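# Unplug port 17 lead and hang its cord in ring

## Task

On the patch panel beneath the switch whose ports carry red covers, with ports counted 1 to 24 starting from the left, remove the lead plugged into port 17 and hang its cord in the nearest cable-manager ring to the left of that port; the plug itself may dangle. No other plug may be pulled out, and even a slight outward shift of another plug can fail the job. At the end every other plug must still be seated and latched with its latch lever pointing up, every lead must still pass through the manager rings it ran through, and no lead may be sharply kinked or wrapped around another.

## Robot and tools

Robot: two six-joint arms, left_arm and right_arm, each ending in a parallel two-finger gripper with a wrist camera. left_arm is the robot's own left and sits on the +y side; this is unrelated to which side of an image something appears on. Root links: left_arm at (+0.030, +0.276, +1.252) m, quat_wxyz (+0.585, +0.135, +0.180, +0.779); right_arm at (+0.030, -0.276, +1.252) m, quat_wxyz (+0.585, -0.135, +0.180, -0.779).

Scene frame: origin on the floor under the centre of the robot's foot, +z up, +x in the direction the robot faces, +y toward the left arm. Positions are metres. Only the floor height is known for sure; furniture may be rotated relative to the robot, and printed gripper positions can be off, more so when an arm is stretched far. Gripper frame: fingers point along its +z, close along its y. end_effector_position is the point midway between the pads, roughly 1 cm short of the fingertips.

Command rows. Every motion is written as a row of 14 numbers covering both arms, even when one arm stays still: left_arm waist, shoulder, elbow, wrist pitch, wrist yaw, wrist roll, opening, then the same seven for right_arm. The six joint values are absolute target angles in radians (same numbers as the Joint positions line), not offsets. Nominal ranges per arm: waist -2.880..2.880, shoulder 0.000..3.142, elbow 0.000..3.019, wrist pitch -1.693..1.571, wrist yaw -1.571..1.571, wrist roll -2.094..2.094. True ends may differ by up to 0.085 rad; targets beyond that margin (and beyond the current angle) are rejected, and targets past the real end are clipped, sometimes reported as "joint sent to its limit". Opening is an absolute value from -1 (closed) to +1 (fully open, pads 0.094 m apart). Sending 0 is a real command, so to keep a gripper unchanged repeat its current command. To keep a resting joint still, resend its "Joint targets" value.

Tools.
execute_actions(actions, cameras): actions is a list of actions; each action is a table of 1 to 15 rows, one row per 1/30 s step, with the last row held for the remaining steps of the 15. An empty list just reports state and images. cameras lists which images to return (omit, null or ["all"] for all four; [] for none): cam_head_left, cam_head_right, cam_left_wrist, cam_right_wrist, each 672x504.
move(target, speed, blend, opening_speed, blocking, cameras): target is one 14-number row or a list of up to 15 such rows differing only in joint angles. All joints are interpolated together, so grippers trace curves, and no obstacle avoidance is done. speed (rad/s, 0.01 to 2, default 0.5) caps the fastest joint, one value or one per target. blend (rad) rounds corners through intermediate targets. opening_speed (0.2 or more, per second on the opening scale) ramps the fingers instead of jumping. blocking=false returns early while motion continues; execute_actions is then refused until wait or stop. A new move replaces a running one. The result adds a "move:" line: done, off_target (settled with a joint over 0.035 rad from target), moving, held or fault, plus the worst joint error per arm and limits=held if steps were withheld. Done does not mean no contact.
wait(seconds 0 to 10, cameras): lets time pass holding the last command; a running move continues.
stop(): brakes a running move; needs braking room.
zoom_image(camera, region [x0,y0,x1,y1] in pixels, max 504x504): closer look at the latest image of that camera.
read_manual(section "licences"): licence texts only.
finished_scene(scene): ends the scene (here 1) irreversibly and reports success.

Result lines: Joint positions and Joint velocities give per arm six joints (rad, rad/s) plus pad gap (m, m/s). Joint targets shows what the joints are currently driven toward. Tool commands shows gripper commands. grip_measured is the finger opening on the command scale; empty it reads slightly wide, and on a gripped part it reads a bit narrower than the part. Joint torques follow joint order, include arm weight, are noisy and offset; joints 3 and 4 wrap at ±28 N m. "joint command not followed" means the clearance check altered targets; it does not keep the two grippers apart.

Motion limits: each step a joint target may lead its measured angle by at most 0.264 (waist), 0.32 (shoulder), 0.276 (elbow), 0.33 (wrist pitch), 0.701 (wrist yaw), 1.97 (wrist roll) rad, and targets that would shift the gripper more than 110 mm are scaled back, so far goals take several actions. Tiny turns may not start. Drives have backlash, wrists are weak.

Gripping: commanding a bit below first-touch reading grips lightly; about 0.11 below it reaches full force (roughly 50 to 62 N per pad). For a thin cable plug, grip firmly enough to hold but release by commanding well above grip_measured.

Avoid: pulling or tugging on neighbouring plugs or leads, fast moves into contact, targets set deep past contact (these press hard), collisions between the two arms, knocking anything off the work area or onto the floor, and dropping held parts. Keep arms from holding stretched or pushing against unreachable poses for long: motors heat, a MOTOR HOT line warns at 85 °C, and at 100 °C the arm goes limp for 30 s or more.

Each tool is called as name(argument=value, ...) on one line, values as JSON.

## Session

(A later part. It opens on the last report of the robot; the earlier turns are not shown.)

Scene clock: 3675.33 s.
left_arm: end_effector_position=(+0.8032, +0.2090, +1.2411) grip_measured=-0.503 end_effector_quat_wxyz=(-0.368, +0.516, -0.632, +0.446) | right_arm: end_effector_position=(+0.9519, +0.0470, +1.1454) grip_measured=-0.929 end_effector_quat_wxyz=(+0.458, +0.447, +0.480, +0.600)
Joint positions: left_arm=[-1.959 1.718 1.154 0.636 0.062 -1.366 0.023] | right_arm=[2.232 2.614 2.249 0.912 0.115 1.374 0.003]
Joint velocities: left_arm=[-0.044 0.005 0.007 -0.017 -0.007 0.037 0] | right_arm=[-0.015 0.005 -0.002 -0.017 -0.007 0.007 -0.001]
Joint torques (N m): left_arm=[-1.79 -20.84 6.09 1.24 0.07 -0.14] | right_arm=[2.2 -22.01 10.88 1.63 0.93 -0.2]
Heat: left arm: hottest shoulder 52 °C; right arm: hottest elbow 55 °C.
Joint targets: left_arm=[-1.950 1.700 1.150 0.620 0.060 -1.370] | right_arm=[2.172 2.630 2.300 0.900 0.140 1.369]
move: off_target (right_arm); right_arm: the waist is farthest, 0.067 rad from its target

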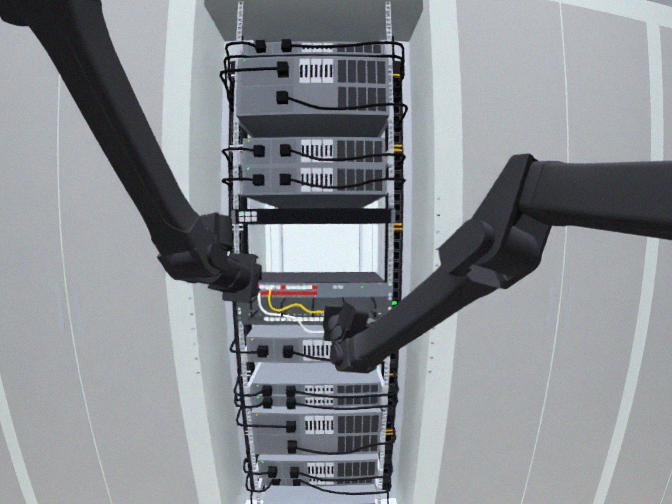

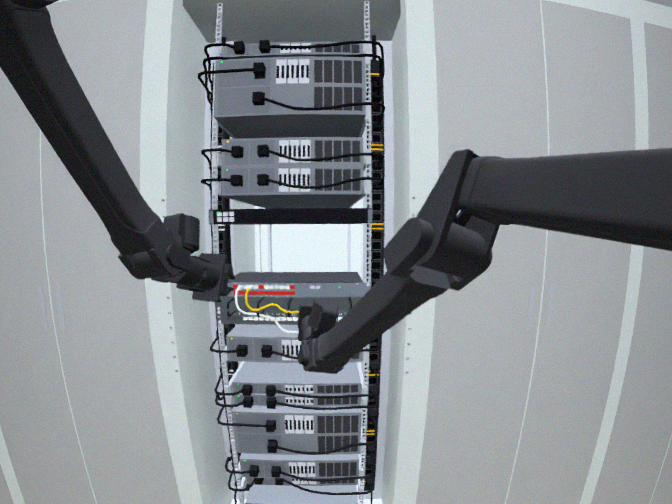

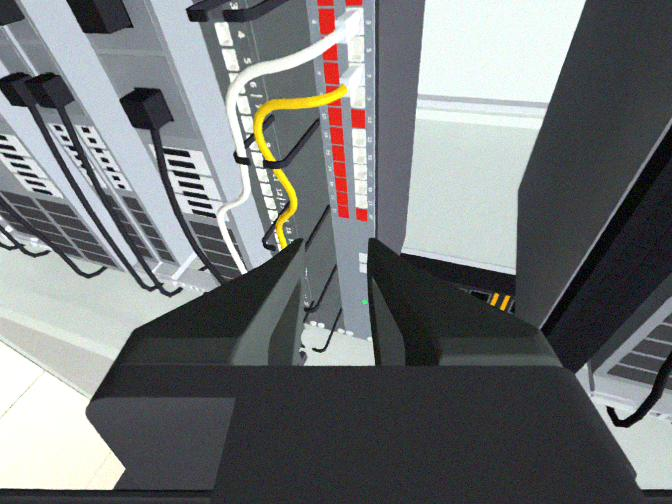

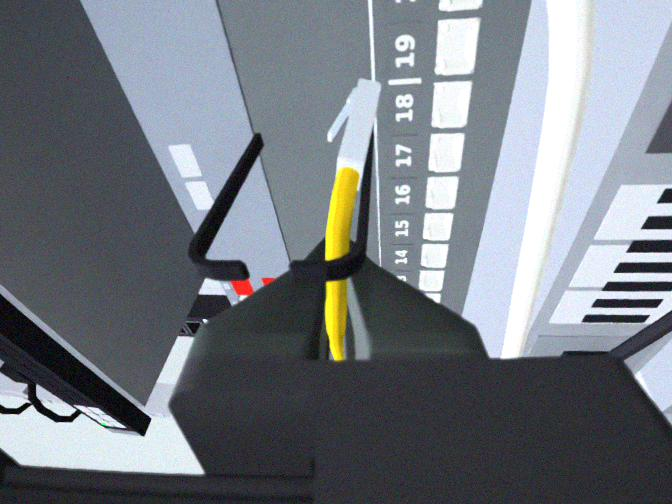

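move(target=[-1.95,1.70,1.15,0.62,0.06,-1.37,-0.5,2.232,2.63,2.30,0.90,0.12,1.37,-0.6], speed=0.1, opening_speed=0.2)

zoom_image(camera="cam_left_wrist", region=[200, 80, 360, 260])

zoom_image(camera="cam_right_wrist", region=[180, 100, 440, 340])

Scene clock: 3683.47 s.
left_arm: end_effector_position=(+0.8032, +0.2090, +1.2411) grip_measured=-0.503 end_effector_quat_wxyz=(-0.368, +0.516, -0.632, +0.446) | right_arm: end_effector_position=(+0.9516, +0.0481, +1.1449) grip_measured=-0.603 end_effector_quat_wxyz=(+0.458, +0.448, +0.481, +0.599)
Joint positions: left_arm=[-1.959 1.718 1.154 0.636 0.062 -1.366 0.023] | right_arm=[2.233 2.614 2.249 0.909 0.118 1.374 0.019]
Joint velocities: left_arm=[-0.005 -0.015 -0.012 -0.007 0.007 0.051 0] | right_arm=[-0.005 -0.005 -0.007 0.002 -0.022 -0.051 0.001]
Joint torques (N m): left_arm=[-1.96 -21.19 6.12 1.32 0.06 -0.15] | right_arm=[4.66 -22.65 10.88 1.83 0.04 -0.16]
Heat: left arm: hottest shoulder 52 °C; right arm: hottest elbow 55 °C.
Joint targets: left_arm=[-1.950 1.700 1.150 0.620 0.060 -1.370] | right_arm=[2.225 2.629 2.300 0.900 0.123 1.370]
move: off_target (right_arm); right_arm: the elbow is farthest, 0.051 rad from its target

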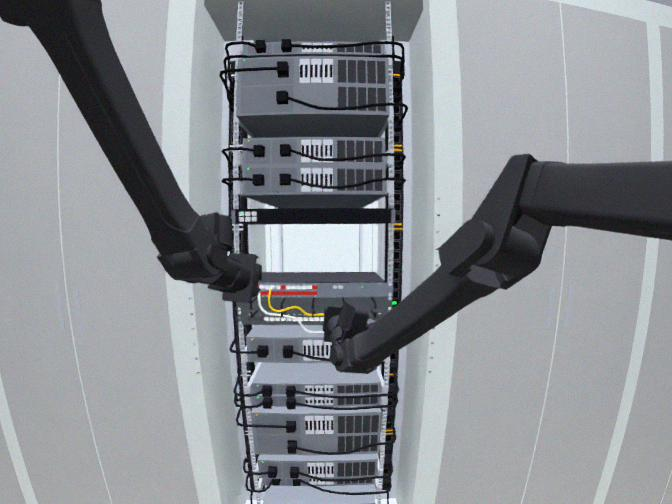

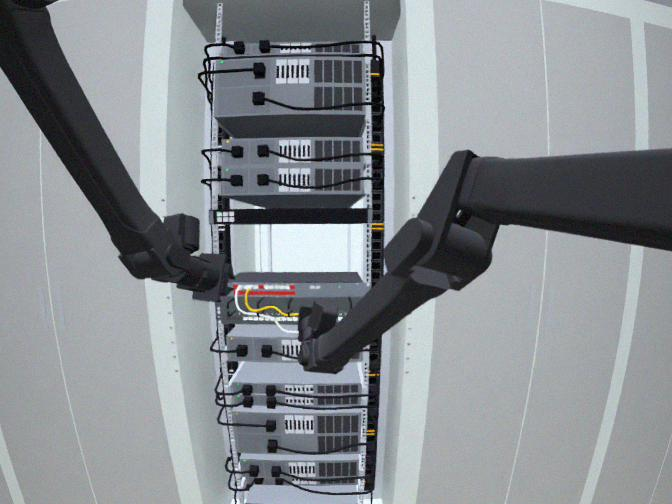

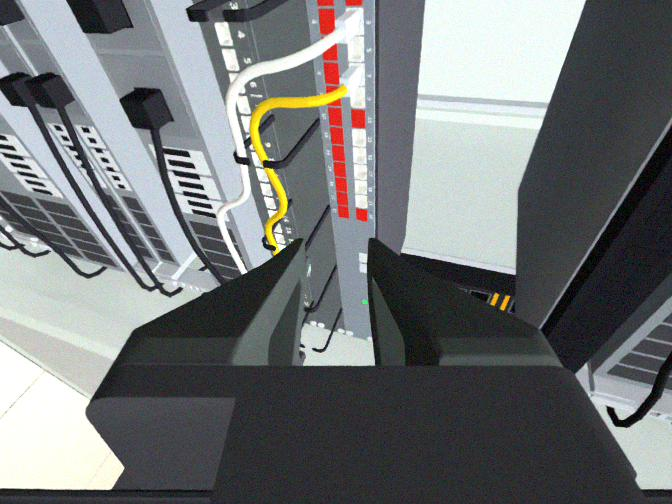

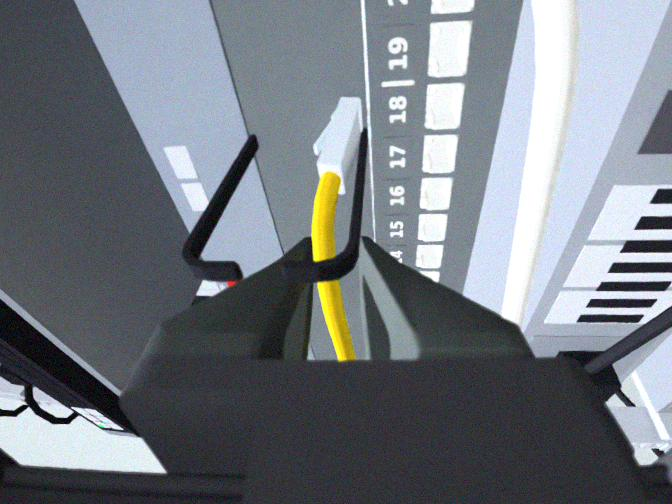

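Scaled by 2.800 from the camera's 672x504 image, which has a finer 960x720 frame.

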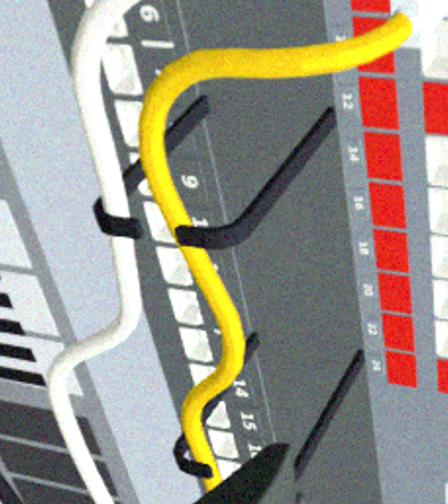

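Scaled by 1.938 from the camera's 672x504 image, which has a finer 960x720 frame.

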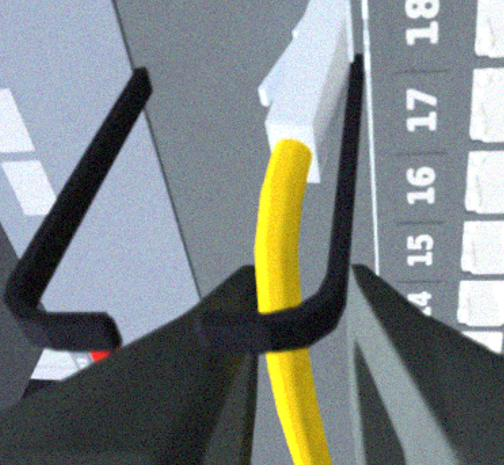

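zoom_image(camera="cam_left_wrist", region=[225, 130, 295, 190])

zoom_image(camera="cam_left_wrist", region=[245, 215, 305, 275])

Scaled by 7.200 from the camera's 672x504 image, which has a finer 960x720 frame.

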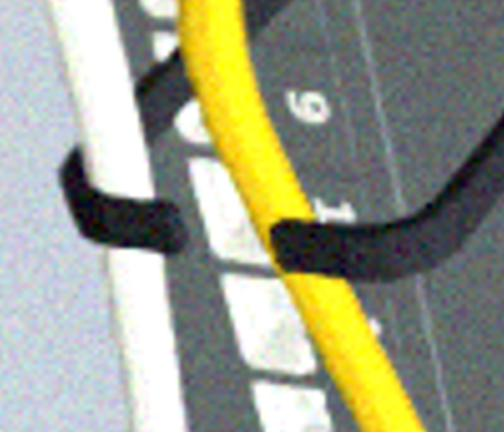

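Scaled by 8.400 from the camera's 672x504 image, which has a finer 960x720 frame.

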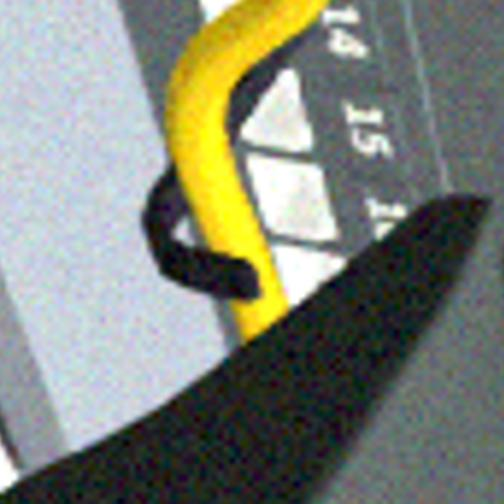

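move(target=[[-1.95,1.70,1.15,0.62,0.06,-1.37,-0.55,2.225,2.60,2.13,1.03,0.11,1.37,-0.55],[-1.95,1.70,1.15,0.62,0.06,-1.37,-0.55,2.22,2.56,1.95,1.19,0.10,1.37,-0.55]], speed=0.12)

zoom_image(camera="cam_left_wrist", region=[200, 80, 360, 260])

zoom_image(camera="cam_right_wrist", region=[180, 100, 480, 360])

Scene clock: 3719.67 s.
left_arm: end_effector_position=(+0.8032, +0.2090, +1.2411) grip_measured=-0.547 end_effector_quat_wxyz=(-0.368, +0.516, -0.632, +0.446) | right_arm: end_effector_position=(+0.8743, +0.0392, +1.0917) grip_measured=-0.552 end_effector_quat_wxyz=(+0.455, +0.446, +0.484, +0.600)
Joint positions: left_arm=[-1.959 1.718 1.154 0.636 0.062 -1.366 0.021] | right_arm=[2.233 2.586 1.958 1.168 0.108 1.374 0.021]
Joint velocities: left_arm=[0.005 0.005 0.022 0.017 -0.007 -0.051 0] | right_arm=[0.005 -0.024 -0.007 0.017 -0.037 -0.066 0]
Joint torques (N m): left_arm=[-2.08 -21.07 6.15 1.21 0.05 -0.15] | right_arm=[5.01 -23.82 5.14 3.12 -0.34 -0.21]
Heat: left arm: hottest shoulder 52 °C; right arm: hottest elbow 55 °C.
Joint targets: left_arm=[-1.950 1.700 1.150 0.620 0.060 -1.370] | right_arm=[2.220 2.561 1.950 1.191 0.105 1.370]
move: done

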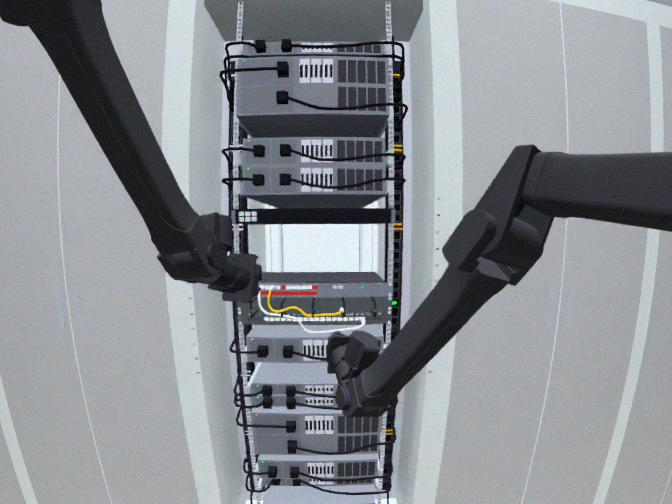

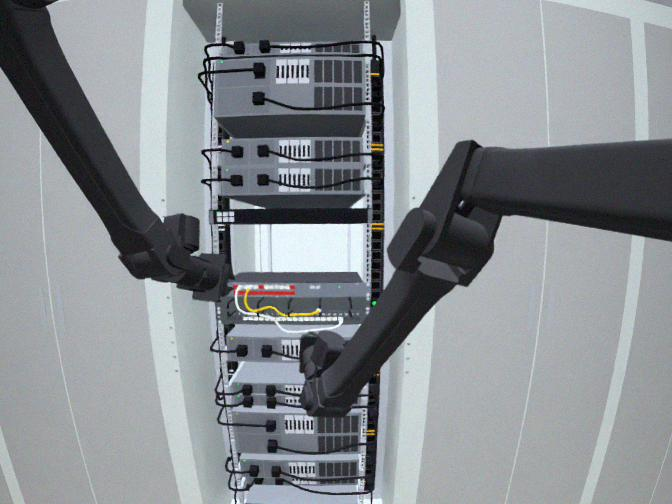

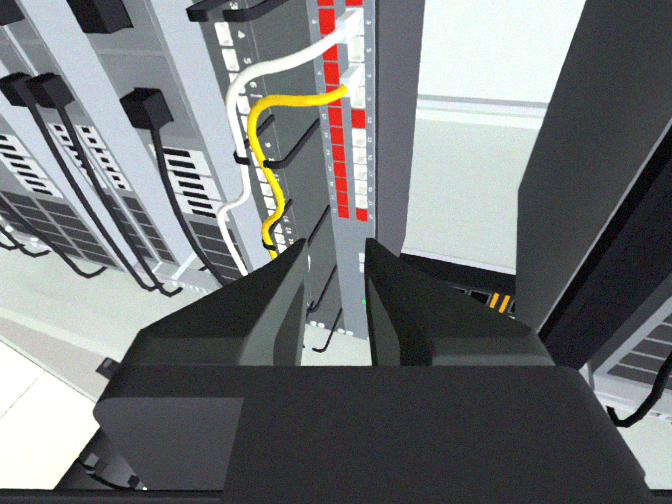

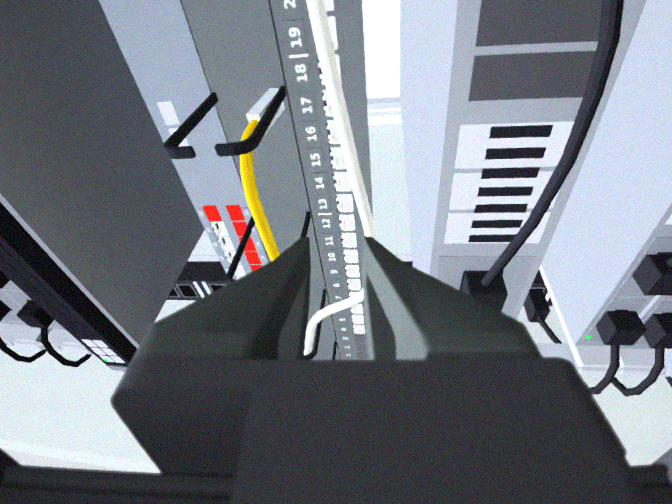

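Scaled by 2.800 from the camera's 672x504 image, which has a finer 960x720 frame.

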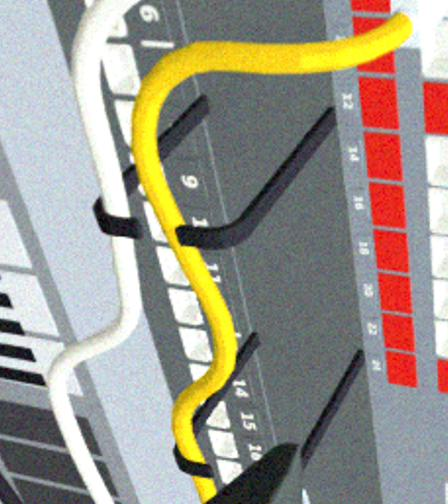

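Scaled by 1.680 from the camera's 672x504 image, which has a finer 960x720 frame.

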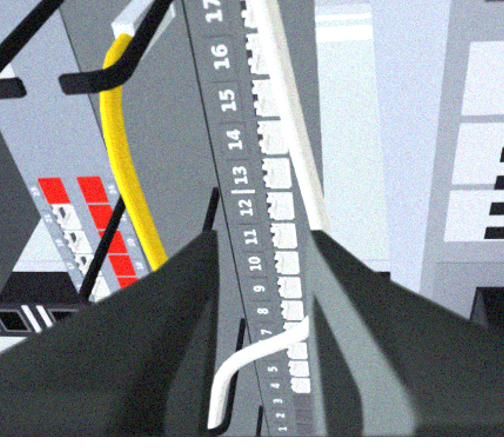

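zoom_image(camera="cam_left_wrist", region=[225, 130, 295, 190])

zoom_image(camera="cam_head_left", region=[250, 275, 350, 345])

zoom_image(camera="cam_head_right", region=[228, 275, 328, 345])

Scaled by 7.200 from the camera's 672x504 image, which has a finer 960x720 frame.

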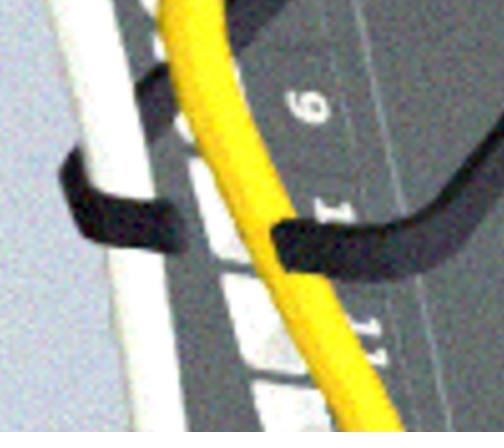

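Scaled by 5.040 from the camera's 672x504 image, which has a finer 960x720 frame.

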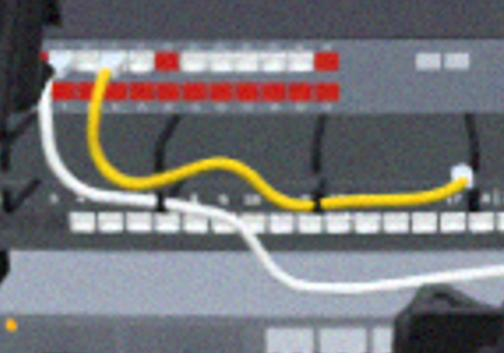

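Scaled by 5.040 from the camera's 672x504 image, which has a finer 960x720 frame.

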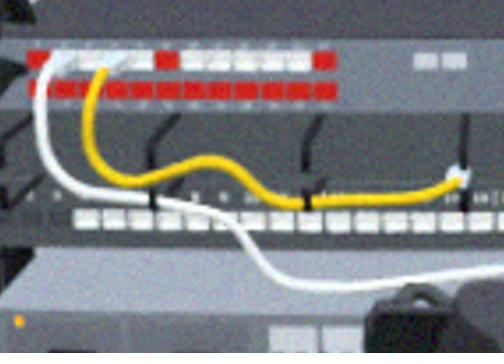

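move(target=[-2.022,1.80,1.48,-0.01,-0.224,0.0,-0.3,2.15,2.50,1.75,1.33,0.0,1.37,-0.55], speed=0.4)

Scene clock: 3817.13 s.
left_arm: end_effector_position=(+0.8266, +0.2155, +1.1872) grip_measured=-0.303 end_effector_quat_wxyz=(+0.383, -0.035, +0.923, -0.007) | right_arm: end_effector_position=(+0.8410, -0.0100, +1.0822) grip_measured=-0.552 end_effector_quat_wxyz=(+0.456, +0.420, +0.498, +0.607)
Joint positions: left_arm=[-2 1.784 1.428 0.007 -0.221 -0.014 0.033] | right_arm=[2.169 2.523 1.758 1.307 0.003 1.374 0.021]
Joint velocities: left_arm=[-0.005 -0.005 -0.002 0.017 -0.022 -0.007 0.001] | right_arm=[-0.005 -0.005 -0.007 0.002 -0.037 0.007 0]
Joint torques (N m): left_arm=[-4.95 -20.01 11.99 1.1 -0.05 -0.07] | right_arm=[3.72 -21.77 3.97 3.33 -0.31 -0.19]
Heat: left arm: hottest shoulder 52 °C; right arm: hottest shoulder 53 °C.
Joint targets: left_arm=[-2.022 1.801 1.479 -0.009 -0.223 0.001] | right_arm=[2.151 2.499 1.751 1.330 0.000 1.370]
move: off_target (left_arm); left_arm: the elbow is farthest, 0.052 rad from its target

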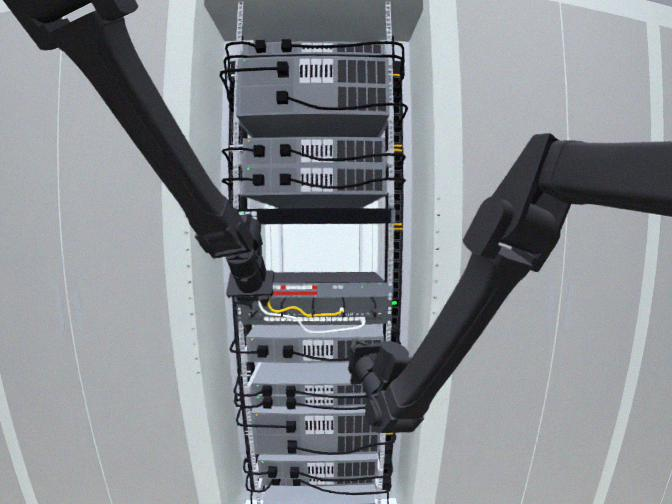

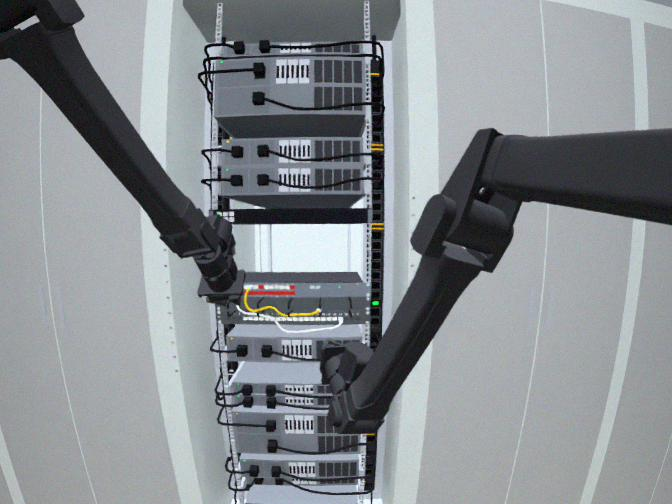

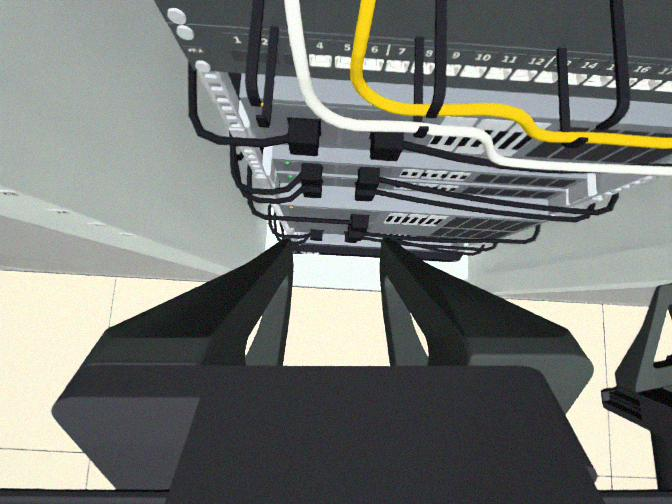

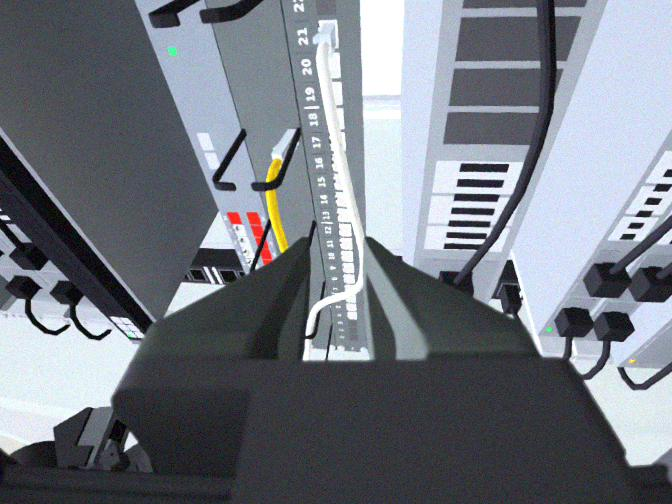

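zoom_image(camera="cam_left_wrist", region=[360, 40, 500, 150])

zoom_image(camera="cam_left_wrist", region=[500, 60, 660, 180])

zoom_image(camera="cam_right_wrist", region=[200, 0, 400, 180])

Scaled by 3.600 from the camera's 672x504 image, which has a finer 960x720 frame.

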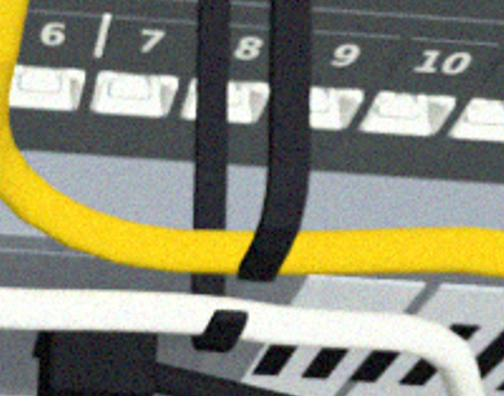

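Scaled by 3.150 from the camera's 672x504 image, which has a finer 960x720 frame.

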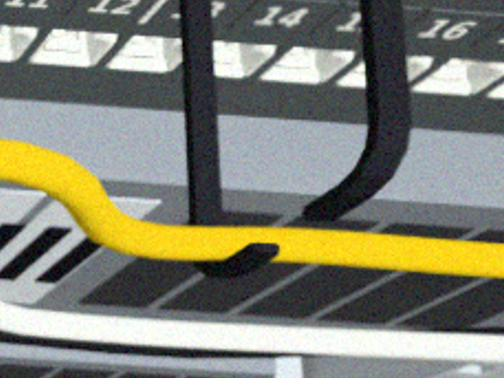

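Scaled by 2.520 from the camera's 672x504 image, which has a finer 960x720 frame.

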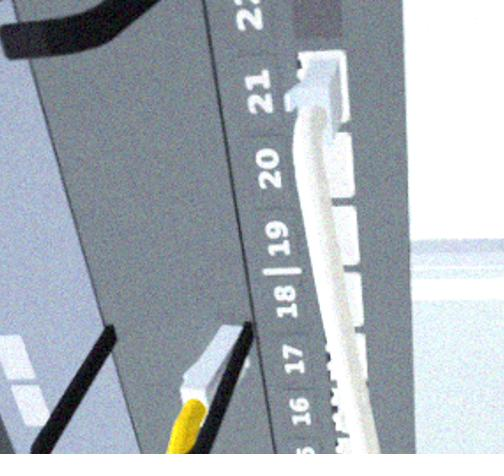

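finished_scene(scene=1)

The scene is finished: the task was done.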